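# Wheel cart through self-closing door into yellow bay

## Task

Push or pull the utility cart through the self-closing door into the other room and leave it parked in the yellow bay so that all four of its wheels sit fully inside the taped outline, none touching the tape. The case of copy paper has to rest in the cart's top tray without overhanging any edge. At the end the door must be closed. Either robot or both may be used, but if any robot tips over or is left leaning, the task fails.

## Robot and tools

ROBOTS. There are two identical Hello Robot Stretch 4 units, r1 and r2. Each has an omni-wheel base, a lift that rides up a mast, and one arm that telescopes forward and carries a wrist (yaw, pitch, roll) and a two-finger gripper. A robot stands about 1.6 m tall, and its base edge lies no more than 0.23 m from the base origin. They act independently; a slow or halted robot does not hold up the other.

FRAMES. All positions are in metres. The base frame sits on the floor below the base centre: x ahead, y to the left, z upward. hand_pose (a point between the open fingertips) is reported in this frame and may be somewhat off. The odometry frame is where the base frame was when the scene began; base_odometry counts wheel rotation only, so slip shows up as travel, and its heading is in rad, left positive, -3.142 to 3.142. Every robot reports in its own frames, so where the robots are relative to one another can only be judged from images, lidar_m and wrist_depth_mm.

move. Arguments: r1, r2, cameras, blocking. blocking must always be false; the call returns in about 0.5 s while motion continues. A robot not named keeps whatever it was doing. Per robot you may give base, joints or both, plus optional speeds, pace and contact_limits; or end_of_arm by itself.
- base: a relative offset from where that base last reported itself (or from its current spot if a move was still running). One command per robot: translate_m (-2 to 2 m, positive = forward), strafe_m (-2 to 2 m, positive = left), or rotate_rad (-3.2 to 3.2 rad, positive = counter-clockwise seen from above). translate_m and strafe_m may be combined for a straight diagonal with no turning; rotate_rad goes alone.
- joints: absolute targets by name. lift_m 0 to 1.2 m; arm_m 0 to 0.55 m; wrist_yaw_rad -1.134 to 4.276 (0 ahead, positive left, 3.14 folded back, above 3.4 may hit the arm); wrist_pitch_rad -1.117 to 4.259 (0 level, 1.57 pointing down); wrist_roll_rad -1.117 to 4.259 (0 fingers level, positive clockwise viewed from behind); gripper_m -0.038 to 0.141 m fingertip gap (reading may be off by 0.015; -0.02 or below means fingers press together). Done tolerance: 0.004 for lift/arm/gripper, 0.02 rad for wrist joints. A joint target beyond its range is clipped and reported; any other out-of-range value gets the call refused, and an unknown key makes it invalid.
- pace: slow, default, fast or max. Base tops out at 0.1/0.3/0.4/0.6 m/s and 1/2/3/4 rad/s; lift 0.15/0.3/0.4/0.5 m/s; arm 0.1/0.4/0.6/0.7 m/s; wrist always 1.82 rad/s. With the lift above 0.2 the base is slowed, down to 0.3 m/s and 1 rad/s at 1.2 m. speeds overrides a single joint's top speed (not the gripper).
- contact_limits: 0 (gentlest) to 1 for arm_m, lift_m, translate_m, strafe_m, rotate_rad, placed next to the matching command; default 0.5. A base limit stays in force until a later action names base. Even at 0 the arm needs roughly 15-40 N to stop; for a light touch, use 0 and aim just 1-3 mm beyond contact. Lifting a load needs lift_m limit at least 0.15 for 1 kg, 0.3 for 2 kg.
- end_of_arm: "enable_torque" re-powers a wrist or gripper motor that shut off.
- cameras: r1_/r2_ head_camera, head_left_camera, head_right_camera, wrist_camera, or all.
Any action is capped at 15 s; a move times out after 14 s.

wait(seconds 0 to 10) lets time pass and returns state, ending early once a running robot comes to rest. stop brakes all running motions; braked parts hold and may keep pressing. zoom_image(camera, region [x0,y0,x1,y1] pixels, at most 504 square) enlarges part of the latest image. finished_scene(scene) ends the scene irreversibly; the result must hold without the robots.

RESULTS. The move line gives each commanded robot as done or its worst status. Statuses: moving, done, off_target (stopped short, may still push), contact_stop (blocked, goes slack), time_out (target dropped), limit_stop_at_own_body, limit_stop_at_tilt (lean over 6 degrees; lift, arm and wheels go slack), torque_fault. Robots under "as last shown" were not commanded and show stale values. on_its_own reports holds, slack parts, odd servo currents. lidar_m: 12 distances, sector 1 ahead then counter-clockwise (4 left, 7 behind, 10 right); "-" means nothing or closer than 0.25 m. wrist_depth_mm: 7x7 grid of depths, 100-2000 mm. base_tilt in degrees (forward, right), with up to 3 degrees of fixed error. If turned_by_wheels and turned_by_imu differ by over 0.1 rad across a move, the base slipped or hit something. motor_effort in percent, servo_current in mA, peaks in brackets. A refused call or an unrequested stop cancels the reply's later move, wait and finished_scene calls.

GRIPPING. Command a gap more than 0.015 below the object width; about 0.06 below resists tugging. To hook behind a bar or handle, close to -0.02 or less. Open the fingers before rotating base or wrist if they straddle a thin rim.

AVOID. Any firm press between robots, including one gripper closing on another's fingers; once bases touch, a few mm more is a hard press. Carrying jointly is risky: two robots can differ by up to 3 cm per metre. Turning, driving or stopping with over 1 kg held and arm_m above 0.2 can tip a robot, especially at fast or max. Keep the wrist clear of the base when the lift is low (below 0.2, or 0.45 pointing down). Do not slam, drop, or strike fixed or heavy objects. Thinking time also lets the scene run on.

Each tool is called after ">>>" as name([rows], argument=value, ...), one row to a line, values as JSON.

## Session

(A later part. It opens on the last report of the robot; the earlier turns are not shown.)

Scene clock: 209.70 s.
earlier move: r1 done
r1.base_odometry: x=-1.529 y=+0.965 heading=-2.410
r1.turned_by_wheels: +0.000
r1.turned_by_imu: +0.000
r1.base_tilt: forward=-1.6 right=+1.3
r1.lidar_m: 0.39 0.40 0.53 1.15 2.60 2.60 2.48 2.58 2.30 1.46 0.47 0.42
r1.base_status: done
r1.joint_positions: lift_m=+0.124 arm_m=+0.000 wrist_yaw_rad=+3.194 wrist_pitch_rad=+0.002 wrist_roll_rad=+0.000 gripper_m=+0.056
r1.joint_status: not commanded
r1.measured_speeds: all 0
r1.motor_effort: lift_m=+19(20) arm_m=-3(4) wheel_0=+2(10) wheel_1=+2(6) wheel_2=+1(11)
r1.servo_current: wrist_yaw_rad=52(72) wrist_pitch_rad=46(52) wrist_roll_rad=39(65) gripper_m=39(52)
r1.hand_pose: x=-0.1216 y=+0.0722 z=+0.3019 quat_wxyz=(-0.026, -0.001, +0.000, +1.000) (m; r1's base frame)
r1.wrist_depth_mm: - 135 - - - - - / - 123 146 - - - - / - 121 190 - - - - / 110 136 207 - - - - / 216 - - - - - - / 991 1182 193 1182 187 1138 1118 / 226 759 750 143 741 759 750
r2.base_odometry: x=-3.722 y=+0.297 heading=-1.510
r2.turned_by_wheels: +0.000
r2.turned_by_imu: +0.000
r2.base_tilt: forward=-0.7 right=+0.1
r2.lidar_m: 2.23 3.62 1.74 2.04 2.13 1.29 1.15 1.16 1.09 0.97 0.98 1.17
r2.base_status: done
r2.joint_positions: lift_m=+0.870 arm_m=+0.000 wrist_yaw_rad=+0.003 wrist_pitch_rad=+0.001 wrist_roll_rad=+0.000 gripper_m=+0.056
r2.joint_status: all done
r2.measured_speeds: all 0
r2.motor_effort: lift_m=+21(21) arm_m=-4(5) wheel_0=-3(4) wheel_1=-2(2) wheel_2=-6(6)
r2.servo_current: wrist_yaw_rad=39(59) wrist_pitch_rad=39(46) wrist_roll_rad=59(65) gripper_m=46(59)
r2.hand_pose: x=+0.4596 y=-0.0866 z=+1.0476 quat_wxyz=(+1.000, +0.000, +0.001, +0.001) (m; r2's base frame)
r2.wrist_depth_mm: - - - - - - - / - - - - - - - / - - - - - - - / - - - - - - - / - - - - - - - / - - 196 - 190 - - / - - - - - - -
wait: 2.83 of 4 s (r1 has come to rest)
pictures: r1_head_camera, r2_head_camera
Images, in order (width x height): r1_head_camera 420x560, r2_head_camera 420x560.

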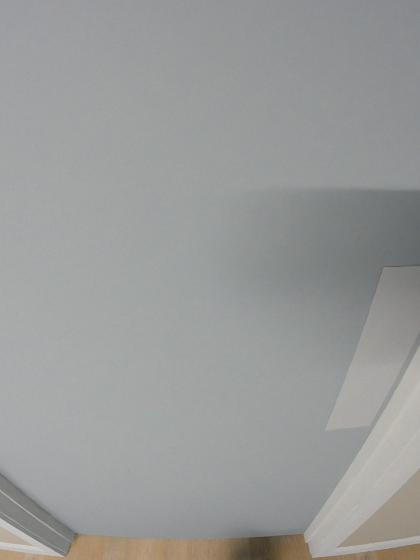

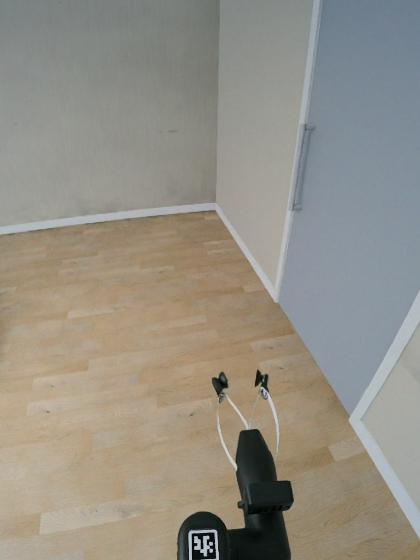

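>>> move(blocking=false, r1={"base": {"translate_m": 1.05}, "pace": "slow", "contact_limits": {"translate_m": 1.0}}, r2={"base": {"translate_m": -0.19, "strafe_m": 0.15}, "joints": {"gripper_m": 0.13}})

>>> wait(seconds=4)

>>> wait(seconds=10, cameras=["r1_head_camera", "r2_head_camera", "r2_wrist_camera", "r2_head_right_camera"])

Scene clock: 225.40 s.
move: r1 moving; r2 moving
r1.base_odometry: x=-1.538 y=+0.956 heading=-2.410
r1.turned_by_wheels: +0.000
r1.turned_by_imu: +0.000
r1.base_tilt: forward=-1.6 right=+1.2
r1.lidar_m: 0.36 0.38 0.51 1.12 2.61 2.63 2.47 2.59 2.32 1.41 0.44 0.39
r1.base_status: translate_m moving
r1.joint_positions: lift_m=+0.124 arm_m=+0.000 wrist_yaw_rad=+3.194 wrist_pitch_rad=+0.002 wrist_roll_rad=+0.000 gripper_m=+0.056
r1.joint_status: not commanded
r1.measured_speeds: translate_m=+0.050 strafe_m=+0.000 rotate_rad=+0.001 lift_m=+0.000 arm_m=+0.000 wrist_yaw_rad=+0.000 wrist_pitch_rad=+0.000 wrist_roll_rad=+0.000
r1.motor_effort: lift_m=+20(20) arm_m=-4(4) wheel_0=+4(6) wheel_1=+5(6) wheel_2=-6(7)
r1.servo_current: wrist_yaw_rad=46(72) wrist_pitch_rad=39(46) wrist_roll_rad=72(72) gripper_m=46(46)
r1.contact_limits: translate_m 1
r1.hand_pose: x=-0.1216 y=+0.0722 z=+0.3019 quat_wxyz=(-0.026, -0.001, +0.000, +1.000) (m; r1's base frame)
r1.wrist_depth_mm: - 135 - - - - - / - 123 146 - - - - / - 121 191 - - - - / 110 135 206 - - - - / 216 - - - - - - / 1008 1205 194 1182 188 1160 1118 / 225 759 750 143 741 759 750
r2.base_odometry: x=-3.703 y=+0.325 heading=-1.510
r2.turned_by_wheels: +0.001
r2.turned_by_imu: +0.001
r2.base_tilt: forward=-0.7 right=+0.1
r2.lidar_m: 2.30 3.63 1.74 2.05 2.08 1.28 1.11 1.12 1.13 0.99 1.00 1.20
r2.base_status: translate_m moving; strafe_m moving
r2.joint_positions: lift_m=+0.870 arm_m=+0.000 wrist_yaw_rad=+0.003 wrist_pitch_rad=+0.001 wrist_roll_rad=+0.000 gripper_m=+0.075
r2.joint_status: gripper_m moving
r2.measured_speeds: translate_m=-0.103 strafe_m=+0.081 rotate_rad=+0.003 lift_m=+0.000 arm_m=+0.000 wrist_yaw_rad=+0.000 wrist_pitch_rad=+0.000 wrist_roll_rad=+0.000
r2.motor_effort: lift_m=+21(21) arm_m=-4(4) wheel_0=-13(13) wheel_1=+6(7) wheel_2=+11(11)
r2.servo_current: wrist_yaw_rad=46(65) wrist_pitch_rad=39(46) wrist_roll_rad=52(65) gripper_m=91(98)
r2.hand_pose: x=+0.4596 y=-0.0866 z=+1.0476 quat_wxyz=(+1.000, +0.000, +0.001, +0.001) (m; r2's base frame)
r2.wrist_depth_mm: - - - - - - - / - - - - - - - / - - - - - - - / - - - - - - - / - - - - - - - / - - 190 - 189 - - / - - - - - - -
pictures: none

Scene clock: 227.10 s.
earlier move: r1 moving; r2 done
r1.base_odometry: x=-1.655 y=+0.851 heading=-2.410
r1.turned_by_wheels: +0.000
r1.turned_by_imu: +0.000
r1.base_tilt: forward=-1.6 right=+1.3
r1.lidar_m: 0.25 0.25 0.32 0.67 2.62 2.79 2.66 2.73 2.30 0.73 0.31 0.25
r1.base_status: translate_m moving
r1.joint_positions: lift_m=+0.124 arm_m=+0.000 wrist_yaw_rad=+3.194 wrist_pitch_rad=+0.002 wrist_roll_rad=+0.000 gripper_m=+0.056
r1.joint_status: not commanded
r1.measured_speeds: translate_m=+0.099 strafe_m=+0.000 rotate_rad=+0.000 lift_m=+0.000 arm_m=+0.000 wrist_yaw_rad=+0.000 wrist_pitch_rad=+0.000 wrist_roll_rad=+0.000
r1.motor_effort: lift_m=+20(20) arm_m=-4(4) wheel_0=+5(7) wheel_1=+3(7) wheel_2=-4(7)
r1.servo_current: wrist_yaw_rad=59(72) wrist_pitch_rad=46(46) wrist_roll_rad=33(72) gripper_m=39(46)
r1.contact_limits: translate_m 1
r1.hand_pose: x=-0.1216 y=+0.0722 z=+0.3019 quat_wxyz=(-0.026, -0.001, +0.000, +1.000) (m; r1's base frame)
r1.wrist_depth_mm: - 135 - - - - - / - 123 146 - - - - / - 121 191 - - - - / 110 135 206 - - - - / 216 - - - - - - / 228 1336 194 1281 188 1138 1098 / 750 759 750 809 778 750 759
r2.base_odometry: x=-3.584 y=+0.496 heading=-1.510
r2.turned_by_wheels: +0.000
r2.turned_by_imu: +0.000
r2.base_tilt: forward=-0.7 right=+0.1
r2.lidar_m: 2.69 3.77 1.73 4.66 1.81 1.13 0.98 0.99 1.23 1.15 1.16 1.38
r2.base_status: done
r2.joint_positions: lift_m=+0.870 arm_m=+0.000 wrist_yaw_rad=+0.003 wrist_pitch_rad=+0.001 wrist_roll_rad=+0.000 gripper_m=+0.130
r2.joint_status: all done
r2.measured_speeds: all 0
r2.motor_effort: lift_m=+21(21) arm_m=-4(5) wheel_0=+0(13) wheel_1=+2(8) wheel_2=+5(12)
r2.servo_current: wrist_yaw_rad=33(65) wrist_pitch_rad=39(46) wrist_roll_rad=46(65) gripper_m=46(124)
r2.hand_pose: x=+0.4596 y=-0.0866 z=+1.0476 quat_wxyz=(+1.000, +0.000, +0.001, +0.001) (m; r2's base frame)
r2.wrist_depth_mm: - - - - - - - / - - - - - - - / - - - - - - - / - - - - - - - / - - - - - - - / - - 217 - 219 - - / - - - - - - -
wait: 1.70 of 4 s (r2 has come to rest)
pictures: none

Scene clock: 236.67 s.
earlier move: r1 done
r1.base_odometry: x=-2.310 y=+0.263 heading=-2.410
r1.turned_by_wheels: +0.000
r1.turned_by_imu: +0.002
r1.base_tilt: forward=-1.6 right=+1.3
r1.lidar_m: 1.75 0.25 3.57 0.25 0.31 0.94 3.61 0.63 0.79 2.05 2.24 3.01
r1.base_status: done
r1.joint_positions: lift_m=+0.124 arm_m=+0.000 wrist_yaw_rad=+3.197 wrist_pitch_rad=+0.002 wrist_roll_rad=+0.000 gripper_m=+0.056
r1.joint_status: not commanded
r1.measured_speeds: all 0
r1.motor_effort: lift_m=+20(20) arm_m=+5(8) wheel_0=+4(19) wheel_1=+9(16) wheel_2=-5(20)
r1.servo_current: wrist_yaw_rad=59(98) wrist_pitch_rad=39(52) wrist_roll_rad=46(72) gripper_m=46(52)
r1.contact_limits: translate_m 1
r1.hand_pose: x=-0.1219 y=+0.0715 z=+0.3019 quat_wxyz=(-0.027, -0.001, +0.000, +1.000) (m; r1's base frame)
r1.wrist_depth_mm: - 133 132 - - - - / - 116 133 - - - - / - 114 138 - - - - / - 134 185 - - - - / 204 809 - - - - - / 213 809 195 1182 187 1118 1118 / 217 164 759 788 788 759 759
r2.base_odometry: x=-3.584 y=+0.496 heading=-1.510
r2.turned_by_wheels: +0.000
r2.turned_by_imu: +0.001
r2.base_tilt: forward=-0.7 right=+0.0
r2.lidar_m: 1.38 3.79 1.72 4.64 1.81 1.11 0.97 1.00 1.22 1.16 1.15 1.36
r2.base_status: done
r2.joint_positions: lift_m=+0.870 arm_m=+0.000 wrist_yaw_rad=+0.003 wrist_pitch_rad=+0.001 wrist_roll_rad=+0.000 gripper_m=+0.130
r2.joint_status: all done
r2.measured_speeds: all 0
r2.motor_effort: lift_m=+21(21) arm_m=-4(5) wheel_0=+0(13) wheel_1=+2(8) wheel_2=+5(12)
r2.servo_current: wrist_yaw_rad=39(72) wrist_pitch_rad=46(52) wrist_roll_rad=33(65) gripper_m=52(124)
r2.hand_pose: x=+0.4596 y=-0.0866 z=+1.0476 quat_wxyz=(+1.000, +0.000, +0.001, +0.001) (m; r2's base frame)
r2.wrist_depth_mm: - - - - - - - / - - - - - - - / - - - - - - - / - - - - - - - / - - - - - - - / - - 217 1229 189 - - / - - - - - - -
wait: 9.57 of 10 s (r1 has come to rest)
pictures: r1_head_camera, r2_head_camera, r2_head_right_camera, r2_wrist_camera
Images, in order (width x height): r1_head_camera 420x560, r2_head_camera 420x560, r2_head_right_camera 420x672, r2_wrist_camera 616x392.

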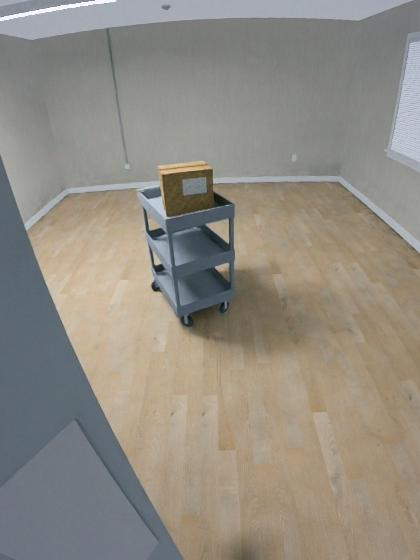

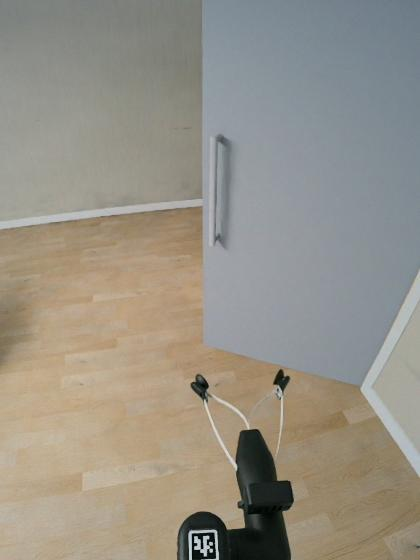

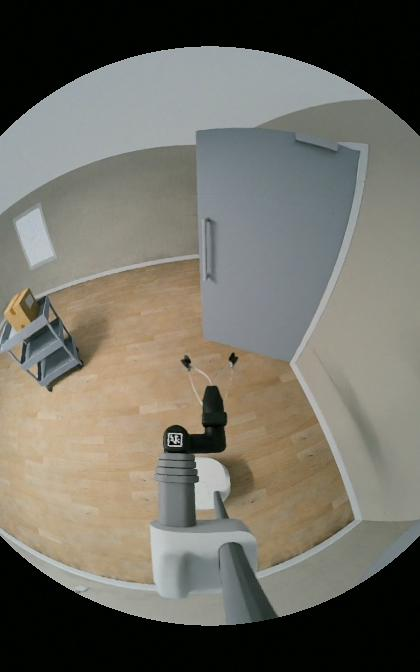

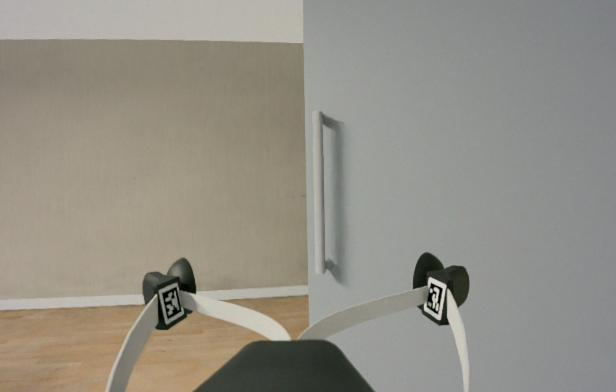

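>>> move(blocking=false, r1={"base": {"translate_m": 0.14, "strafe_m": 0.45}, "pace": "slow", "contact_limits": {"strafe_m": 1.0}})

>>> wait(seconds=7, cameras=["r1_head_camera", "r2_head_camera", "r2_wrist_camera", "r2_head_right_camera"])

Scene clock: 244.57 s.
move: r1 moving
r1.base_odometry: x=-2.305 y=+0.252 heading=-2.410
r1.turned_by_wheels: -0.001
r1.turned_by_imu: -0.001
r1.base_tilt: forward=-1.6 right=+1.3
r1.lidar_m: 1.75 0.25 3.62 0.25 0.29 0.91 3.58 0.64 0.80 2.08 2.26 3.05
r1.base_status: translate_m moving; strafe_m moving
r1.joint_positions: lift_m=+0.124 arm_m=+0.000 wrist_yaw_rad=+3.197 wrist_pitch_rad=+0.002 wrist_roll_rad=+0.000 gripper_m=+0.056
r1.joint_status: not commanded
r1.measured_speeds: translate_m=+0.014 strafe_m=+0.047 rotate_rad=+0.002 lift_m=+0.000 arm_m=+0.000 wrist_yaw_rad=+0.000 wrist_pitch_rad=+0.000 wrist_roll_rad=+0.000
r1.motor_effort: lift_m=+19(19) arm_m=+4(5) wheel_0=-13(15) wheel_1=+11(14) wheel_2=-7(8)
r1.servo_current: wrist_yaw_rad=46(59) wrist_pitch_rad=33(52) wrist_roll_rad=39(72) gripper_m=46(46)
r1.contact_limits: strafe_m 1
r1.hand_pose: x=-0.1219 y=+0.0715 z=+0.3019 quat_wxyz=(-0.027, -0.001, +0.000, +1.000) (m; r1's base frame)
r1.wrist_depth_mm: - 132 133 - - - - / - 116 132 - - - - / - 114 138 - - - - / - 134 184 - - - - / 205 768 - - - - - / 213 1098 194 1182 187 1138 1118 / 216 164 750 798 788 768 759
r2: as last shown
r2.turned_by_imu: +0.000
r2.base_tilt: forward=-0.6 right=+0.1
r2.lidar_m: 1.36 3.76 1.73 4.67 1.84 1.15 0.96 0.98 1.22 1.14 1.17 1.35
r2.motor_effort: lift_m=+21(21) arm_m=-4(4) wheel_0=+0(0) wheel_1=+2(2) wheel_2=+5(5)
r2.servo_current: wrist_yaw_rad=39(65) wrist_pitch_rad=39(46) wrist_roll_rad=39(59) gripper_m=52(59)
r2.wrist_depth_mm: - - - - - - - / - - - - - - - / - - - - - - - / - - - - - - - / - - - - - - - / - - 218 1229 190 - - / - - - - - - -
pictures: none

Scene clock: 250.03 s.
earlier move: r1 done
r1.base_odometry: x=-2.113 y=-0.165 heading=-2.410
r1.turned_by_wheels: +0.001
r1.turned_by_imu: +0.003
r1.base_tilt: forward=-1.6 right=+1.3
r1.lidar_m: 1.56 0.28 0.25 - 0.25 0.28 3.75 1.07 1.04 2.61 2.71 1.82
r1.base_status: done
r1.joint_positions: lift_m=+0.124 arm_m=+0.000 wrist_yaw_rad=+3.196 wrist_pitch_rad=+0.002 wrist_roll_rad=+0.000 gripper_m=+0.056
r1.joint_status: not commanded
r1.measured_speeds: all 0
r1.motor_effort: lift_m=+19(20) arm_m=+4(5) wheel_0=-7(17) wheel_1=+8(14) wheel_2=-3(9)
r1.servo_current: wrist_yaw_rad=52(72) wrist_pitch_rad=39(52) wrist_roll_rad=46(72) gripper_m=46(52)
r1.contact_limits: strafe_m 1
r1.hand_pose: x=-0.1219 y=+0.0715 z=+0.3019 quat_wxyz=(-0.027, -0.001, +0.000, +1.000) (m; r1's base frame)
r1.wrist_depth_mm: - 133 133 - 549 285 200 / - 116 133 - 569 289 202 / - 114 138 - - 291 204 / - 134 185 - - 294 204 / 205 - - - 1661 296 207 / 220 1205 194 1205 187 297 206 / 218 750 750 778 512 251 206
r2.base_odometry: x=-3.584 y=+0.496 heading=-1.510
r2.turned_by_wheels: +0.000
r2.turned_by_imu: +0.001
r2.base_tilt: forward=-0.6 right=+0.0
r2.lidar_m: 0.83 3.78 1.73 4.67 1.83 1.16 0.98 1.00 1.22 1.14 1.16 1.00
r2.base_status: not commanded
r2.joint_positions: lift_m=+0.870 arm_m=+0.000 wrist_yaw_rad=+0.003 wrist_pitch_rad=+0.001 wrist_roll_rad=+0.000 gripper_m=+0.130
r2.joint_status: not commanded
r2.measured_speeds: all 0
r2.motor_effort: lift_m=+21(21) arm_m=-4(5) wheel_0=+0(1) wheel_1=+2(3) wheel_2=+5(5)
r2.servo_current: wrist_yaw_rad=59(65) wrist_pitch_rad=46(46) wrist_roll_rad=46(59) gripper_m=46(59)
r2.hand_pose: x=+0.4596 y=-0.0866 z=+1.0476 quat_wxyz=(+1.000, +0.000, +0.001, +0.001) (m; r2's base frame)
r2.wrist_depth_mm: - - - - - - - / - - - - - - - / - - - - - - - / - - - 609 - - - / - - - 621 - - - / - - 216 163 190 - - / - - - - - - -
wait: 5.47 of 7 s (r1 has come to rest)
pictures: r1_head_camera, r2_head_camera, r2_head_right_camera, r2_wrist_camera
Images, in order (width x height): r1_head_camera 420x560, r2_head_camera 420x560, r2_head_right_camera 420x672, r2_wrist_camera 616x392.

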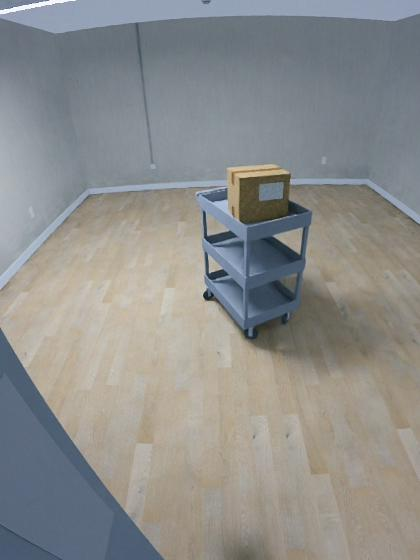

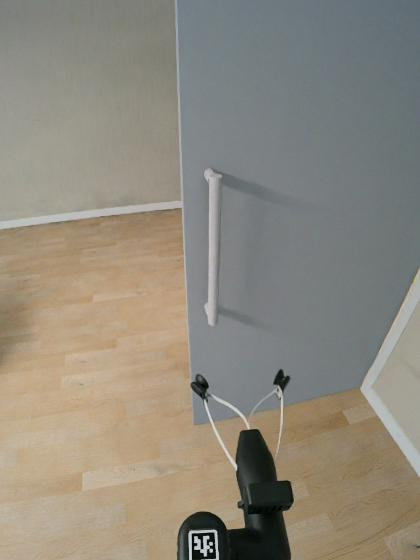

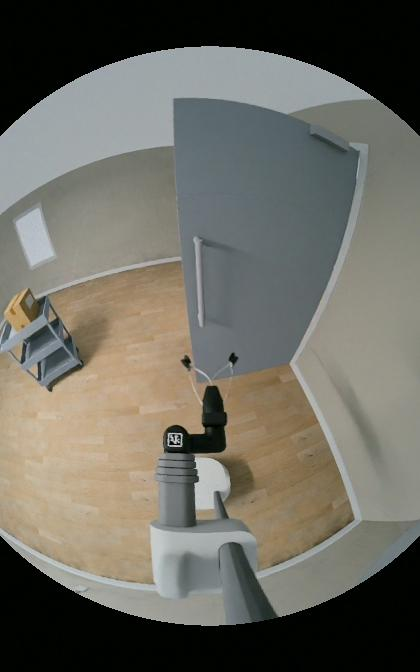

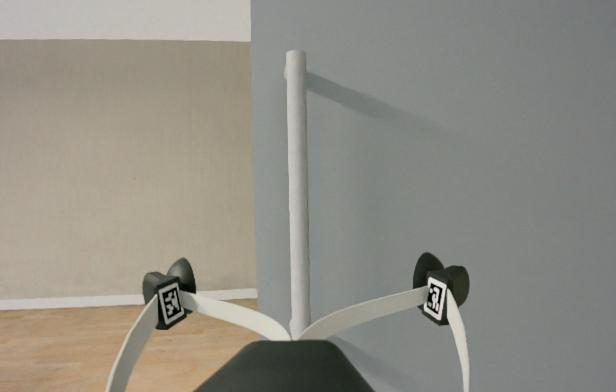

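>>> move(blocking=false, r2={"joints": {"arm_m": 0.3}, "contact_limits": {"arm_m": 0.1}})

>>> wait(seconds=4, cameras=["r2_head_camera", "r2_wrist_camera"])

Scene clock: 269.43 s.
move: r2 moving
r1: as last shown
r1.turned_by_wheels: +0.000
r1.turned_by_imu: +0.000
r1.lidar_m: 1.58 0.28 0.25 - 0.25 0.28 3.76 1.06 1.04 2.62 2.70 1.80
r1.motor_effort: lift_m=+19(19) arm_m=+4(5) wheel_0=-7(7) wheel_1=+8(9) wheel_2=-3(3)
r1.servo_current: wrist_yaw_rad=46(65) wrist_pitch_rad=39(52) wrist_roll_rad=26(59) gripper_m=39(46)
r1.contact_limits: strafe_m 1
r1.wrist_depth_mm: - 132 133 - 554 283 200 / - 116 133 - 564 287 202 / - 114 138 - - 290 204 / - 134 185 - - 293 206 / 204 - - - 1618 296 208 / 219 1205 193 1160 188 298 206 / 218 750 750 788 512 252 207
r2.base_odometry: x=-3.584 y=+0.496 heading=-1.510
r2.turned_by_wheels: +0.000
r2.turned_by_imu: +0.000
r2.base_tilt: forward=-0.7 right=+0.1
r2.lidar_m: 0.84 3.78 1.74 4.65 1.84 1.11 0.99 1.00 1.19 1.15 1.17 1.00
r2.base_status: not commanded
r2.joint_positions: lift_m=+0.870 arm_m=+0.051 wrist_yaw_rad=+0.003 wrist_pitch_rad=+0.001 wrist_roll_rad=+0.000 gripper_m=+0.130
r2.joint_status: arm_m moving
r2.measured_speeds: translate_m=+0.000 strafe_m=+0.000 rotate_rad=+0.000 lift_m=+0.000 arm_m=+0.195 wrist_yaw_rad=+0.000 wrist_pitch_rad=+0.000 wrist_roll_rad=+0.000
r2.motor_effort: lift_m=+21(21) arm_m=+8(11) wheel_0=+0(0) wheel_1=+2(3) wheel_2=+4(5)
r2.servo_current: wrist_yaw_rad=46(59) wrist_pitch_rad=39(46) wrist_roll_rad=46(52) gripper_m=52(52)
r2.contact_limits: arm_m 0.1
r2.hand_pose: x=+0.5101 y=-0.0866 z=+1.0476 quat_wxyz=(+1.000, +0.000, +0.001, +0.001) (m; r2's base frame)
r2.wrist_depth_mm: - - - - - - - / - - - 559 - - - / - - - 554 - - - / - - - - - - - / - - - - - - - / - - 218 158 190 - - / - - - - - - -
pictures: none

Scene clock: 270.93 s.
earlier move: r2 done
r1.base_odometry: x=-2.113 y=-0.165 heading=-2.410
r1.turned_by_wheels: +0.000
r1.turned_by_imu: +0.000
r1.base_tilt: forward=-1.6 right=+1.3
r1.lidar_m: 1.58 0.26 0.25 - 0.25 0.27 3.77 1.09 1.05 2.62 2.70 1.81
r1.base_status: not commanded
r1.joint_positions: lift_m=+0.124 arm_m=+0.000 wrist_yaw_rad=+3.196 wrist_pitch_rad=+0.002 wrist_roll_rad=+0.000 gripper_m=+0.056
r1.joint_status: not commanded
r1.measured_speeds: all 0
r1.motor_effort: lift_m=+19(19) arm_m=+5(5) wheel_0=-6(7) wheel_1=+9(9) wheel_2=-3(3)
r1.servo_current: wrist_yaw_rad=46(72) wrist_pitch_rad=46(52) wrist_roll_rad=33(72) gripper_m=46(46)
r1.contact_limits: strafe_m 1
r1.hand_pose: x=-0.1219 y=+0.0715 z=+0.3019 quat_wxyz=(-0.027, -0.001, +0.000, +1.000) (m; r1's base frame)
r1.wrist_depth_mm: - 133 133 - 549 283 200 / - 116 133 - 564 287 201 / - 114 138 - - 290 204 / - 134 185 - - 294 206 / 204 - - - 1661 297 207 / 219 1205 193 1205 187 297 206 / 219 750 750 798 517 253 206
r2.base_odometry: x=-3.584 y=+0.496 heading=-1.510
r2.turned_by_wheels: +0.000
r2.turned_by_imu: +0.000
r2.base_tilt: forward=-0.7 right=+0.1
r2.lidar_m: 0.84 3.77 1.74 4.65 1.78 1.13 0.99 0.99 1.22 1.13 1.18 0.99
r2.base_status: not commanded
r2.joint_positions: lift_m=+0.870 arm_m=+0.300 wrist_yaw_rad=+0.003 wrist_pitch_rad=+0.001 wrist_roll_rad=+0.000 gripper_m=+0.130
r2.joint_status: all done
r2.measured_speeds: all 0
r2.motor_effort: lift_m=+21(21) arm_m=+8(15) wheel_0=+0(1) wheel_1=+2(3) wheel_2=+5(5)
r2.servo_current: wrist_yaw_rad=39(59) wrist_pitch_rad=46(46) wrist_roll_rad=46(59) gripper_m=52(59)
r2.contact_limits: arm_m 0.1
r2.hand_pose: x=+0.7593 y=-0.0867 z=+1.0476 quat_wxyz=(+1.000, +0.000, +0.001, +0.001) (m; r2's base frame)
r2.wrist_depth_mm: - - 377 387 397 - - / - - 377 392 402 - - / - - 379 392 402 - - / - - 384 394 402 - - / - - 387 397 402 - - / - - 384 320 191 - - / - - 389 - - - -
wait: 1.50 of 4 s (r2 has come to rest)
pictures: r2_head_camera, r2_wrist_camera
Images, in order (width x height): r2_head_camera 420x560, r2_wrist_camera 616x392.

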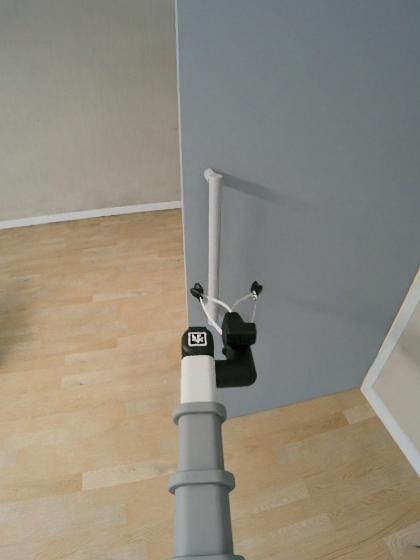

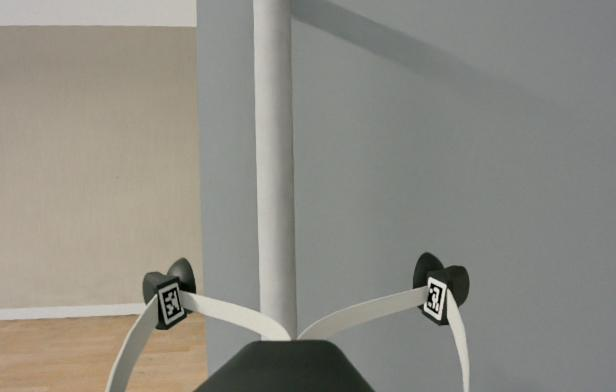

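>>> move(blocking=false, r2={"base": {"strafe_m": 0.027}, "joints": {"arm_m": 0.432}, "speeds": {"arm_m": 0.1}, "contact_limits": {"arm_m": 0.0}})

>>> wait(seconds=1)

>>> wait(seconds=3, cameras=["r2_head_camera", "r2_wrist_camera"])

Scene clock: 279.13 s.
move: r2 moving
r1: as last shown
r1.base_tilt: forward=-1.6 right=+1.2
r1.lidar_m: 1.58 0.28 0.25 - 0.25 0.28 3.76 1.08 1.03 2.63 2.69 1.81
r1.motor_effort: lift_m=+19(20) arm_m=+4(5) wheel_0=-6(7) wheel_1=+9(9) wheel_2=-3(3)
r1.servo_current: wrist_yaw_rad=33(52) wrist_pitch_rad=52(52) wrist_roll_rad=52(59) gripper_m=39(52)
r1.contact_limits: strafe_m 1
r1.wrist_depth_mm: - 132 132 - 549 283 200 / - 116 132 - 569 286 202 / - 114 138 - - 290 204 / - 134 185 - - 294 205 / 205 - - - 1708 296 207 / 220 1205 193 1182 188 296 206 / 217 759 741 788 512 252 206
r2.base_odometry: x=-3.559 y=+0.497 heading=-1.510
r2.turned_by_wheels: +0.000
r2.turned_by_imu: +0.001
r2.base_tilt: forward=-0.7 right=+0.1
r2.lidar_m: 0.84 3.77 1.72 4.64 1.84 1.15 0.98 1.01 1.21 1.17 1.18 0.99
r2.base_status: strafe_m moving
r2.joint_positions: lift_m=+0.870 arm_m=+0.338 wrist_yaw_rad=+0.003 wrist_pitch_rad=+0.001 wrist_roll_rad=+0.000 gripper_m=+0.130
r2.joint_status: arm_m moving
r2.measured_speeds: translate_m=+0.000 strafe_m=+0.033 rotate_rad=-0.002 lift_m=+0.000 arm_m=+0.100 wrist_yaw_rad=+0.000 wrist_pitch_rad=+0.000 wrist_roll_rad=+0.000
r2.motor_effort: lift_m=+21(21) arm_m=+5(12) wheel_0=-3(10) wheel_1=+3(11) wheel_2=+1(3)
r2.servo_current: wrist_yaw_rad=52(59) wrist_pitch_rad=39(46) wrist_roll_rad=46(72) gripper_m=46(52)
r2.contact_limits: arm_m 0
r2.hand_pose: x=+0.7971 y=-0.0867 z=+1.0476 quat_wxyz=(+1.000, +0.000, +0.001, +0.001) (m; r2's base frame)
r2.wrist_depth_mm: - - 343 340 357 373 382 / - - 343 345 359 373 384 / - - 345 276 366 377 389 / - - 349 282 364 377 389 / - - 349 283 364 377 392 / - - 345 274 364 384 394 / - - - - 375 384 397
pictures: none

Scene clock: 280.13 s.
earlier move: r2 moving
r1.base_odometry: x=-2.113 y=-0.165 heading=-2.410
r1.turned_by_wheels: +0.000
r1.turned_by_imu: +0.000
r1.base_tilt: forward=-1.6 right=+1.3
r1.lidar_m: 1.58 0.25 0.25 - 0.25 0.28 3.78 1.08 1.05 2.62 2.68 1.79
r1.base_status: not commanded
r1.joint_positions: lift_m=+0.124 arm_m=+0.000 wrist_yaw_rad=+3.196 wrist_pitch_rad=+0.002 wrist_roll_rad=+0.000 gripper_m=+0.056
r1.joint_status: not commanded
r1.measured_speeds: all 0
r1.motor_effort: lift_m=+19(20) arm_m=+5(5) wheel_0=-6(7) wheel_1=+8(9) wheel_2=-3(3)
r1.servo_current: wrist_yaw_rad=52(65) wrist_pitch_rad=46(52) wrist_roll_rad=20(59) gripper_m=39(52)
r1.contact_limits: strafe_m 1
r1.hand_pose: x=-0.1219 y=+0.0715 z=+0.3019 quat_wxyz=(-0.027, -0.001, +0.000, +1.000) (m; r1's base frame)
r1.wrist_depth_mm: - 133 133 - 549 285 200 / - 116 132 - 574 287 203 / - 114 138 - - 290 204 / - 134 185 - - 294 206 / 205 - - - 1618 294 207 / 219 1205 193 1182 187 297 207 / 218 750 750 788 512 252 206
r2.base_odometry: x=-3.557 y=+0.498 heading=-1.510
r2.turned_by_wheels: +0.000
r2.turned_by_imu: +0.000
r2.base_tilt: forward=-0.6 right=+0.0
r2.lidar_m: 0.86 3.75 1.71 4.64 1.83 1.14 0.98 1.01 1.21 1.17 1.18 0.97
r2.base_status: done
r2.joint_positions: lift_m=+0.870 arm_m=+0.431 wrist_yaw_rad=+0.003 wrist_pitch_rad=+0.001 wrist_roll_rad=+0.000 gripper_m=+0.130
r2.joint_status: arm_m moving
r2.measured_speeds: translate_m=+0.000 strafe_m=+0.000 rotate_rad=+0.000 lift_m=+0.000 arm_m=+0.033 wrist_yaw_rad=+0.000 wrist_pitch_rad=+0.000 wrist_roll_rad=+0.000
r2.motor_effort: lift_m=+21(21) arm_m=+7(12) wheel_0=+0(10) wheel_1=+0(11) wheel_2=+0(3)
r2.servo_current: wrist_yaw_rad=59(59) wrist_pitch_rad=46(46) wrist_roll_rad=52(72) gripper_m=46(59)
r2.contact_limits: arm_m 0
r2.hand_pose: x=+0.8904 y=-0.0867 z=+1.0476 quat_wxyz=(+1.000, +0.000, +0.001, +0.001) (m; r2's base frame)
r2.wrist_depth_mm: - - 247 176 262 273 277 / - - 249 178 265 273 281 / - - 250 178 266 276 282 / - - 252 181 266 277 283 / - - 252 178 268 278 286 / - - 252 179 266 281 287 / - - 254 - 274 281 290
wait: 1.00 s; no rest
pictures: none

Scene clock: 280.50 s.
earlier move: r2 done
r1.base_odometry: x=-2.113 y=-0.165 heading=-2.410
r1.turned_by_wheels: +0.000
r1.turned_by_imu: +0.000
r1.base_tilt: forward=-1.6 right=+1.3
r1.lidar_m: 1.57 0.28 0.25 - 0.25 0.27 3.75 1.08 1.05 2.62 2.70 1.81
r1.base_status: not commanded
r1.joint_positions: lift_m=+0.124 arm_m=+0.000 wrist_yaw_rad=+3.196 wrist_pitch_rad=+0.002 wrist_roll_rad=+0.000 gripper_m=+0.056
r1.joint_status: not commanded
r1.measured_speeds: all 0
r1.motor_effort: lift_m=+19(20) arm_m=+5(5) wheel_0=-6(7) wheel_1=+9(9) wheel_2=-3(3)
r1.servo_current: wrist_yaw_rad=20(65) wrist_pitch_rad=39(52) wrist_roll_rad=52(78) gripper_m=39(52)
r1.contact_limits: strafe_m 1
r1.hand_pose: x=-0.1219 y=+0.0715 z=+0.3019 quat_wxyz=(-0.027, -0.001, +0.000, +1.000) (m; r1's base frame)
r1.wrist_depth_mm: - 133 133 - 549 285 200 / - 116 132 - 569 287 202 / - 114 138 - - 290 204 / - 134 184 - - 294 206 / 206 - - - 1618 294 207 / 220 1205 194 1182 188 294 206 / 219 759 768 788 517 252 206
r2.base_odometry: x=-3.557 y=+0.498 heading=-1.510
r2.turned_by_wheels: +0.000
r2.turned_by_imu: +0.000
r2.base_tilt: forward=-0.7 right=+0.0
r2.lidar_m: 0.83 3.75 1.71 4.63 1.80 1.13 0.97 0.99 1.21 1.19 1.17 1.00
r2.base_status: done
r2.joint_positions: lift_m=+0.870 arm_m=+0.432 wrist_yaw_rad=+0.003 wrist_pitch_rad=+0.001 wrist_roll_rad=+0.000 gripper_m=+0.130
r2.joint_status: all done
r2.measured_speeds: all 0
r2.motor_effort: lift_m=+21(21) arm_m=+8(12) wheel_0=+0(10) wheel_1=+0(11) wheel_2=+0(3)
r2.servo_current: wrist_yaw_rad=39(59) wrist_pitch_rad=39(46) wrist_roll_rad=46(72) gripper_m=59(59)
r2.contact_limits: arm_m 0
r2.hand_pose: x=+0.8913 y=-0.0867 z=+1.0476 quat_wxyz=(+1.000, +0.000, +0.001, +0.001) (m; r2's base frame)
r2.wrist_depth_mm: - - 246 175 262 270 278 / - - 247 177 263 271 278 / - - 248 177 265 272 281 / - - 250 179 266 277 282 / - - 252 177 266 277 285 / - - 251 177 265 279 287 / - - 252 - 273 278 287
wait: 0.37 of 3 s (r2 has come to rest)
pictures: r2_head_camera, r2_wrist_camera
Images, in order (width x height): r2_head_camera 420x560, r2_wrist_camera 616x392.

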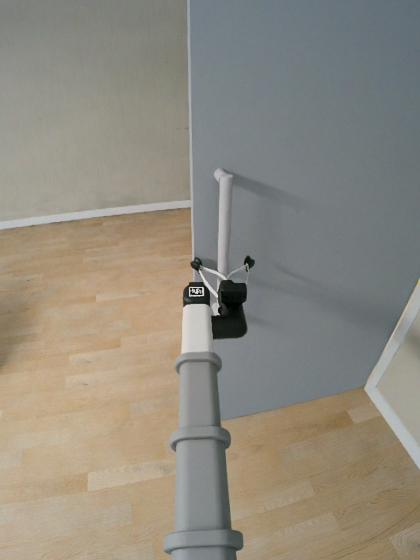

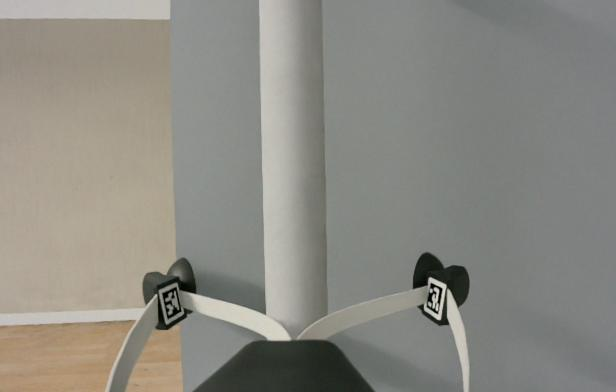

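>>> move(blocking=false, r2={"joints": {"arm_m": 0.444}, "speeds": {"arm_m": 0.1}, "contact_limits": {"arm_m": 0.0}})

>>> wait(seconds=1)

>>> move(blocking=false, r2={"joints": {"gripper_m": -0.025}})

>>> wait(seconds=3, cameras=["r2_head_camera", "r2_wrist_camera"])

Scene clock: 286.57 s.
move: r2 contact_stop
r1: as last shown
r1.base_odometry: x=-2.114 y=-0.165 heading=-2.410
r1.lidar_m: 1.56 0.28 0.25 - 0.25 0.28 3.77 1.06 1.04 2.60 2.68 1.79
r1.motor_effort: lift_m=+19(19) arm_m=+5(5) wheel_0=-9(9) wheel_1=+12(12) wheel_2=-3(3)
r1.servo_current: wrist_yaw_rad=39(59) wrist_pitch_rad=46(46) wrist_roll_rad=72(72) gripper_m=39(46)
r1.contact_limits: strafe_m 1
r1.wrist_depth_mm: - 132 133 - 549 283 200 / - 116 133 - 564 287 202 / - 114 138 - - 293 204 / - 134 185 - - 294 206 / 206 - - - 1661 296 207 / 220 1205 194 1182 188 296 206 / 217 750 750 788 517 252 206
r2.base_odometry: x=-3.557 y=+0.498 heading=-1.510
r2.turned_by_wheels: +0.000
r2.turned_by_imu: +0.000
r2.base_tilt: forward=-0.7 right=+0.1
r2.lidar_m: 0.85 3.76 1.73 4.61 1.79 1.13 0.98 1.01 1.23 1.18 1.19 0.99
r2.base_status: not commanded
r2.joint_positions: lift_m=+0.870 arm_m=+0.441 wrist_yaw_rad=+0.000 wrist_pitch_rad=+0.001 wrist_roll_rad=+0.000 gripper_m=+0.130
r2.joint_status: arm_m contact_stop
r2.measured_speeds: all 0
r2.on_its_own: arm_m is slack since a contact_stop
r2.motor_effort: lift_m=+21(21) arm_m=+0(13) wheel_0=+0(0) wheel_1=+0(0) wheel_2=-6(6)
r2.servo_current: wrist_yaw_rad=46(46) wrist_pitch_rad=39(39) wrist_roll_rad=39(52) gripper_m=52(52)
r2.contact_limits: arm_m 0
r2.hand_pose: x=+0.8999 y=-0.0874 z=+1.0476 quat_wxyz=(+1.000, +0.000, +0.001, +0.000) (m; r2's base frame)
r2.wrist_depth_mm: - - 240 174 257 266 276 / - - 241 252 258 270 277 / - - 243 174 260 271 279 / - - 243 175 263 272 282 / - - 246 175 264 273 283 / - 244 244 172 260 278 283 / - - 248 - 271 277 287
pictures: none

not run: a stop that you did not command came earlier in this reply.

not run: a stop that you did not command came earlier in this reply.

not run: a stop that you did not command came earlier in this reply.

>>> move(blocking=false, r2={"joints": {"arm_m": 0.432, "gripper_m": -0.025}})

>>> wait(seconds=1.5)

>>> wait(seconds=2, cameras=["r2_head_camera", "r2_wrist_camera"])

Scene clock: 291.53 s.
earlier move: r2 contact_stop
move: r2 moving
r1: as last shown
r1.base_odometry: x=-2.113 y=-0.165 heading=-2.410
r1.lidar_m: 1.57 0.26 0.25 - 0.25 0.26 3.75 1.06 1.04 2.63 2.69 1.80
r1.motor_effort: lift_m=+20(20) arm_m=+5(5) wheel_0=-7(9) wheel_1=+10(12) wheel_2=-3(3)
r1.servo_current: wrist_yaw_rad=52(72) wrist_pitch_rad=39(52) wrist_roll_rad=39(52) gripper_m=46(46)
r1.contact_limits: strafe_m 1
r1.wrist_depth_mm: - 132 133 - 549 283 200 / - 116 133 - 564 287 202 / - 114 138 - - 290 204 / - 134 185 - - 294 205 / 205 - - - 1618 294 206 / 219 1182 193 1160 188 296 206 / 218 750 759 788 508 253 206
r2.base_odometry: x=-3.557 y=+0.498 heading=-1.510
r2.turned_by_wheels: +0.000
r2.turned_by_imu: +0.001
r2.base_tilt: forward=-0.7 right=+0.1
r2.lidar_m: 0.83 3.78 1.69 4.62 1.83 1.13 0.98 0.97 1.23 1.18 1.18 1.00
r2.base_status: not commanded
r2.joint_positions: lift_m=+0.870 arm_m=+0.432 wrist_yaw_rad=+0.000 wrist_pitch_rad=+0.001 wrist_roll_rad=+0.000 gripper_m=+0.117
r2.joint_status: arm_m earlier contact_stop (moved +0.009 of +0.012); arm_m moving; gripper_m moving
r2.measured_speeds: all 0
r2.motor_effort: lift_m=+21(21) arm_m=-7(9) wheel_0=+0(1) wheel_1=+0(0) wheel_2=-4(6)
r2.servo_current: wrist_yaw_rad=46(52) wrist_pitch_rad=39(46) wrist_roll_rad=52(59) gripper_m=124(124)
r2.hand_pose: x=+0.8915 y=-0.0874 z=+1.0476 quat_wxyz=(+1.000, +0.000, +0.001, +0.000) (m; r2's base frame)
r2.wrist_depth_mm: - - 245 177 263 273 282 / - - 247 177 265 273 282 / - - 248 178 266 276 285 / - - 250 179 268 278 286 / - - 252 179 267 281 287 / - - 252 180 214 283 289 / - - 253 - 274 282 290
pictures: none

Scene clock: 293.03 s.
earlier move: r2 moving
r1.base_odometry: x=-2.113 y=-0.165 heading=-2.410
r1.turned_by_wheels: +0.000
r1.turned_by_imu: +0.000
r1.base_tilt: forward=-1.6 right=+1.2
r1.lidar_m: 1.54 0.30 0.25 - 0.25 0.28 3.75 1.07 1.05 2.60 2.71 1.83
r1.base_status: not commanded
r1.joint_positions: lift_m=+0.124 arm_m=+0.000 wrist_yaw_rad=+3.196 wrist_pitch_rad=+0.002 wrist_roll_rad=+0.000 gripper_m=+0.056
r1.joint_status: not commanded
r1.measured_speeds: all 0
r1.motor_effort: lift_m=+19(20) arm_m=+5(5) wheel_0=-4(9) wheel_1=+4(12) wheel_2=-2(3)
r1.servo_current: wrist_yaw_rad=59(72) wrist_pitch_rad=39(52) wrist_roll_rad=46(59) gripper_m=46(46)
r1.contact_limits: strafe_m 1
r1.hand_pose: x=-0.1219 y=+0.0715 z=+0.3019 quat_wxyz=(-0.027, -0.001, +0.000, +1.000) (m; r1's base frame)
r1.wrist_depth_mm: - 133 133 - 564 296 209 / - 116 133 - - 298 213 / - 114 138 - - 304 213 / - 134 185 - - 304 216 / 205 - - - 1576 309 216 / 220 1205 194 1182 187 306 216 / 217 759 759 788 525 264 216
r2.base_odometry: x=-3.557 y=+0.498 heading=-1.510
r2.turned_by_wheels: +0.001
r2.turned_by_imu: +0.001
r2.base_tilt: forward=-0.7 right=+0.1
r2.lidar_m: 0.82 3.75 1.71 4.62 1.84 1.14 0.99 1.00 1.23 1.18 1.17 0.99
r2.base_status: not commanded
r2.joint_positions: lift_m=+0.870 arm_m=+0.432 wrist_yaw_rad=+0.002 wrist_pitch_rad=+0.001 wrist_roll_rad=+0.000 gripper_m=-0.023
r2.joint_status: gripper_m moving; the others done
r2.measured_speeds: all 0
r2.motor_effort: lift_m=+21(21) arm_m=-7(9) wheel_0=+0(1) wheel_1=+0(1) wheel_2=+3(6)
r2.servo_current: wrist_yaw_rad=39(59) wrist_pitch_rad=46(46) wrist_roll_rad=52(59) gripper_m=111(241)
r2.hand_pose: x=+0.8917 y=-0.0867 z=+1.0476 quat_wxyz=(+1.000, +0.000, +0.001, +0.001) (m; r2's base frame)
r2.wrist_depth_mm: - - 235 162 251 260 268 / - - 236 163 252 260 268 / - - 237 165 254 264 271 / - - 239 167 255 265 272 / - - 240 167 256 266 273 / - - 187 168 181 268 276 / - - 242 - 262 - 278
wait: 1.50 s; no rest
pictures: none

Scene clock: 293.37 s.
earlier move: r2 done
r1.base_odometry: x=-2.113 y=-0.165 heading=-2.410
r1.turned_by_wheels: +0.000
r1.turned_by_imu: +0.000
r1.base_tilt: forward=-1.6 right=+1.3
r1.lidar_m: 1.56 0.28 0.25 - 0.25 0.26 3.74 1.09 1.02 2.62 2.70 1.81
r1.base_status: not commanded
r1.joint_positions: lift_m=+0.124 arm_m=+0.000 wrist_yaw_rad=+3.196 wrist_pitch_rad=+0.002 wrist_roll_rad=+0.000 gripper_m=+0.056
r1.joint_status: not commanded
r1.measured_speeds: all 0
r1.motor_effort: lift_m=+19(20) arm_m=+5(5) wheel_0=-4(9) wheel_1=+4(12) wheel_2=-2(3)
r1.servo_current: wrist_yaw_rad=39(72) wrist_pitch_rad=39(52) wrist_roll_rad=59(59) gripper_m=39(46)
r1.contact_limits: strafe_m 1
r1.hand_pose: x=-0.1219 y=+0.0715 z=+0.3019 quat_wxyz=(-0.027, -0.001, +0.000, +1.000) (m; r1's base frame)
r1.wrist_depth_mm: - 133 132 - 564 297 208 / - 116 133 - - 300 213 / - 114 138 - - 303 214 / - 134 185 - - 306 215 / 204 - - - 1618 307 217 / 220 1182 193 1182 188 307 216 / 218 768 750 788 521 264 216
r2.base_odometry: x=-3.557 y=+0.498 heading=-1.510
r2.turned_by_wheels: +0.000
r2.turned_by_imu: +0.000
r2.base_tilt: forward=-0.7 right=+0.0
r2.lidar_m: 0.83 3.76 1.69 4.63 1.83 1.12 0.98 0.99 1.23 1.18 1.17 0.96
r2.base_status: not commanded
r2.joint_positions: lift_m=+0.870 arm_m=+0.432 wrist_yaw_rad=+0.002 wrist_pitch_rad=+0.001 wrist_roll_rad=+0.000 gripper_m=-0.024
r2.joint_status: all done
r2.measured_speeds: all 0
r2.motor_effort: lift_m=+21(21) arm_m=-7(9) wheel_0=+0(1) wheel_1=+0(1) wheel_2=+3(6)
r2.servo_current: wrist_yaw_rad=59(59) wrist_pitch_rad=39(46) wrist_roll_rad=52(59) gripper_m=104(241)
r2.hand_pose: x=+0.8917 y=-0.0867 z=+1.0476 quat_wxyz=(+1.000, +0.000, +0.001, +0.001) (m; r2's base frame)
r2.wrist_depth_mm: - - 236 161 251 260 268 / - - 236 163 253 259 270 / - - 238 164 254 263 271 / - - 239 167 255 265 271 / - - 240 167 256 265 272 / - - 187 167 181 268 276 / - - 242 - 260 - 278
wait: 0.33 of 2 s (r2 has come to rest)
pictures: r2_head_camera, r2_wrist_camera
Images, in order (width x height): r2_head_camera 420x560, r2_wrist_camera 616x392.

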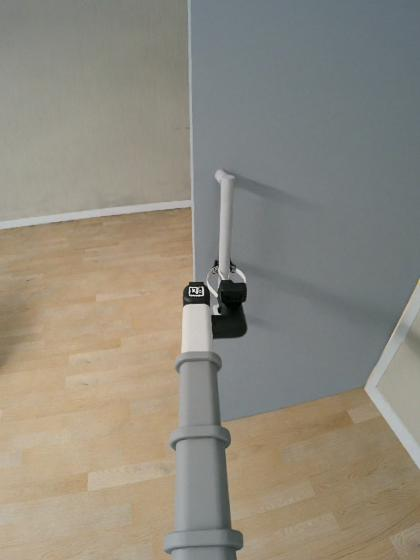

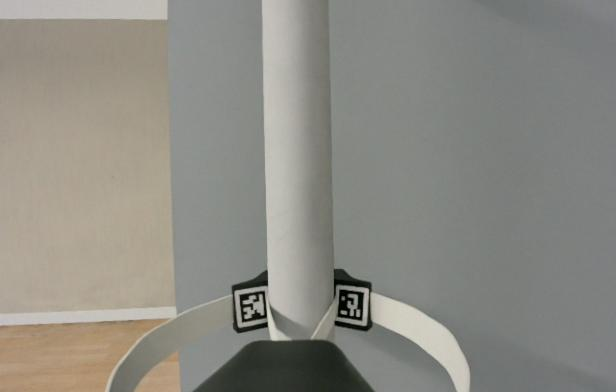

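>>> move(blocking=false, r2={"base": {"strafe_m": -0.03}, "joints": {"arm_m": 0.34}, "speeds": {"arm_m": 0.1}})

>>> wait(seconds=1.2)

>>> wait(seconds=1.5, cameras=["r1_head_camera", "r2_head_camera", "r2_wrist_camera"])

Scene clock: 309.70 s.
move: r2 moving
r1: as last shown
r1.lidar_m: 1.57 0.33 0.25 0.25 0.25 0.32 3.77 1.08 1.03 2.60 2.71 1.81
r1.motor_effort: lift_m=+19(20) arm_m=+4(5) wheel_0=-5(5) wheel_1=+4(4) wheel_2=-2(2)
r1.servo_current: wrist_yaw_rad=46(59) wrist_pitch_rad=46(46) wrist_roll_rad=46(59) gripper_m=46(46)
r1.contact_limits: strafe_m 1
r1.wrist_depth_mm: - 133 132 - - 340 246 / - 116 132 - - 343 248 / - 114 138 - - 347 250 / - 134 185 - - 349 253 / 206 - - - 1576 353 240 / 220 1205 194 1205 187 353 240 / 218 750 759 788 564 306 254
r2.base_odometry: x=-3.584 y=+0.496 heading=-1.508
r2.turned_by_wheels: +0.002
r2.turned_by_imu: +0.002
r2.base_tilt: forward=-0.7 right=+0.0
r2.lidar_m: 0.79 3.78 1.71 4.66 1.82 1.13 0.99 0.97 1.21 1.14 1.18 0.95
r2.base_status: strafe_m moving
r2.joint_positions: lift_m=+0.870 arm_m=+0.395 wrist_yaw_rad=+0.010 wrist_pitch_rad=+0.001 wrist_roll_rad=+0.000 gripper_m=-0.024
r2.joint_status: arm_m moving
r2.measured_speeds: translate_m=+0.000 strafe_m=-0.040 rotate_rad=-0.002 lift_m=+0.000 arm_m=-0.100 wrist_yaw_rad=+0.008 wrist_pitch_rad=+0.000 wrist_roll_rad=+0.000
r2.motor_effort: lift_m=+21(21) arm_m=-12(16) wheel_0=+10(12) wheel_1=+0(11) wheel_2=+7(7)
r2.servo_current: wrist_yaw_rad=72(72) wrist_pitch_rad=46(46) wrist_roll_rad=52(52) gripper_m=111(117)
r2.hand_pose: x=+0.8547 y=-0.0846 z=+1.0476 quat_wxyz=(+1.000, +0.000, +0.001, +0.005) (m; r2's base frame)
r2.wrist_depth_mm: - - 235 165 252 263 270 / - - 236 166 255 264 272 / - - 236 167 255 265 274 / - - 237 167 257 267 276 / - - 241 167 258 268 278 / - - 186 168 181 271 277 / - - 242 - 262 276 279
pictures: none

Scene clock: 310.67 s.
earlier move: r2 done
r1.base_odometry: x=-2.113 y=-0.165 heading=-2.410
r1.turned_by_wheels: +0.000
r1.turned_by_imu: +0.000
r1.base_tilt: forward=-1.6 right=+1.3
r1.lidar_m: 1.57 3.10 0.28 0.25 0.26 0.33 3.75 1.08 1.06 2.59 2.68 1.80
r1.base_status: not commanded
r1.joint_positions: lift_m=+0.124 arm_m=+0.000 wrist_yaw_rad=+3.196 wrist_pitch_rad=+0.002 wrist_roll_rad=+0.000 gripper_m=+0.056
r1.joint_status: not commanded
r1.measured_speeds: all 0
r1.motor_effort: lift_m=+19(20) arm_m=+4(5) wheel_0=-4(5) wheel_1=+3(4) wheel_2=-2(2)
r1.servo_current: wrist_yaw_rad=46(65) wrist_pitch_rad=26(52) wrist_roll_rad=39(59) gripper_m=39(46)
r1.contact_limits: strafe_m 1
r1.hand_pose: x=-0.1219 y=+0.0715 z=+0.3019 quat_wxyz=(-0.027, -0.001, +0.000, +1.000) (m; r1's base frame)
r1.wrist_depth_mm: - 133 133 - - 402 286 / - 116 133 - - 404 300 / - 114 138 - - 407 306 / - 134 185 - - 410 293 / 204 - - - 1863 410 294 / 220 1229 193 1205 187 410 293 / 217 759 750 788 683 362 309
r2.base_odometry: x=-3.587 y=+0.496 heading=-1.509
r2.turned_by_wheels: -0.001
r2.turned_by_imu: -0.001
r2.base_tilt: forward=-0.6 right=+0.1
r2.lidar_m: 0.76 3.79 1.71 4.65 1.81 1.12 0.97 0.99 1.23 1.14 1.16 0.93
r2.base_status: done
r2.joint_positions: lift_m=+0.870 arm_m=+0.340 wrist_yaw_rad=+0.008 wrist_pitch_rad=+0.001 wrist_roll_rad=+0.000 gripper_m=-0.024
r2.joint_status: all done
r2.measured_speeds: all 0
r2.motor_effort: lift_m=+21(21) arm_m=-10(16) wheel_0=+2(13) wheel_1=+1(11) wheel_2=+8(8)
r2.servo_current: wrist_yaw_rad=59(72) wrist_pitch_rad=33(46) wrist_roll_rad=39(59) gripper_m=111(117)
r2.hand_pose: x=+0.8003 y=-0.0852 z=+1.0476 quat_wxyz=(+1.000, +0.000, +0.001, +0.004) (m; r2's base frame)
r2.wrist_depth_mm: - - 232 162 258 277 290 / - - 233 163 260 277 290 / - - 234 164 262 279 296 / - - 235 166 264 281 297 / - - 236 167 265 282 296 / - - 187 167 181 283 300 / - - 236 - 271 290 301
wait: 0.97 of 1.2 s (r2 has come to rest)
pictures: none

Scene clock: 312.17 s.
r1.base_odometry: x=-2.113 y=-0.165 heading=-2.410
r1.turned_by_wheels: +0.000
r1.turned_by_imu: +0.000
r1.base_tilt: forward=-1.6 right=+1.3
r1.lidar_m: 1.57 3.11 0.28 0.25 0.27 0.34 3.76 1.09 1.03 2.61 2.72 1.82
r1.base_status: not commanded
r1.joint_positions: lift_m=+0.124 arm_m=+0.000 wrist_yaw_rad=+3.196 wrist_pitch_rad=+0.002 wrist_roll_rad=+0.000 gripper_m=+0.056
r1.joint_status: not commanded
r1.measured_speeds: all 0
r1.motor_effort: lift_m=+19(20) arm_m=+5(5) wheel_0=-4(5) wheel_1=+3(4) wheel_2=-2(2)
r1.servo_current: wrist_yaw_rad=59(65) wrist_pitch_rad=39(52) wrist_roll_rad=39(59) gripper_m=39(46)
r1.contact_limits: strafe_m 1
r1.hand_pose: x=-0.1219 y=+0.0715 z=+0.3019 quat_wxyz=(-0.027, -0.001, +0.000, +1.000) (m; r1's base frame)
r1.wrist_depth_mm: - 133 133 - - 399 286 / - 116 133 - - 404 300 / - 114 138 - - 404 304 / - 134 185 - - 413 294 / 205 - - - 1863 410 294 / 220 1205 193 1182 189 413 294 / 217 750 750 778 683 364 309
r2.base_odometry: x=-3.587 y=+0.496 heading=-1.509
r2.turned_by_wheels: +0.000
r2.turned_by_imu: +0.000
r2.base_tilt: forward=-0.6 right=+0.1
r2.lidar_m: 0.74 3.76 1.74 4.66 1.83 1.12 0.98 0.98 1.24 1.15 1.15 0.90
r2.base_status: done
r2.joint_positions: lift_m=+0.870 arm_m=+0.340 wrist_yaw_rad=+0.008 wrist_pitch_rad=+0.001 wrist_roll_rad=+0.000 gripper_m=-0.024
r2.joint_status: all done
r2.measured_speeds: all 0
r2.motor_effort: lift_m=+21(21) arm_m=-10(16) wheel_0=+3(13) wheel_1=+2(11) wheel_2=+8(8)
r2.servo_current: wrist_yaw_rad=52(72) wrist_pitch_rad=39(46) wrist_roll_rad=39(59) gripper_m=104(117)
r2.hand_pose: x=+0.8003 y=-0.0852 z=+1.0476 quat_wxyz=(+1.000, +0.000, +0.001, +0.004) (m; r2's base frame)
r2.wrist_depth_mm: - - 231 162 258 278 291 / - - 234 163 260 276 290 / - - 234 164 262 278 294 / - - 236 167 263 279 296 / - - 235 167 265 282 297 / - - 187 167 181 285 300 / - - 237 - 270 291 301
wait: 1.50 s; at rest by 0.27 s
pictures: r1_head_camera, r2_head_camera, r2_wrist_camera
Images, in order (width x height): r1_head_camera 420x560, r2_head_camera 420x560, r2_wrist_camera 616x392.

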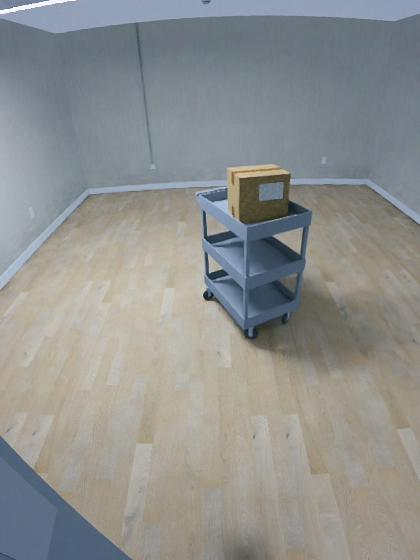

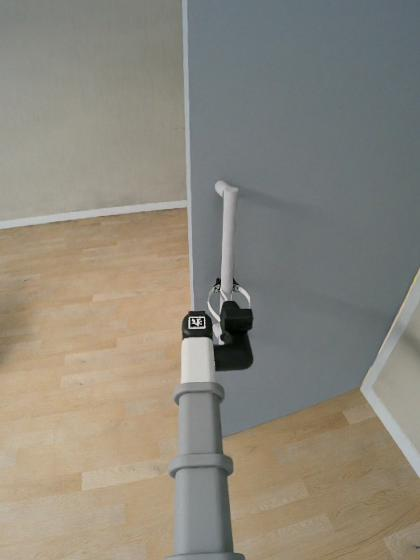

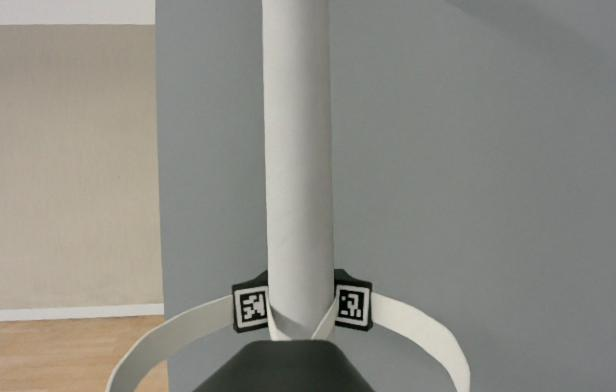

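>>> zoom_image(camera="r1_head_camera", region=[180, 150, 330, 350])

Scaled by 2.520 from the camera's 420x560 image, which has a finer 600x800 frame.

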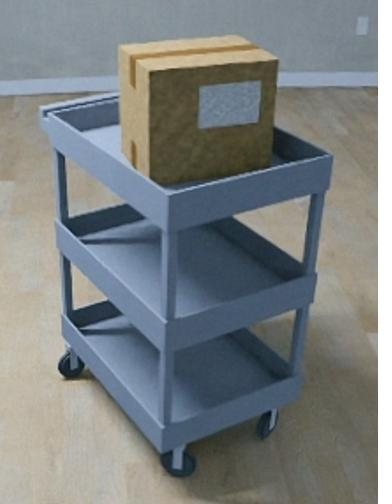

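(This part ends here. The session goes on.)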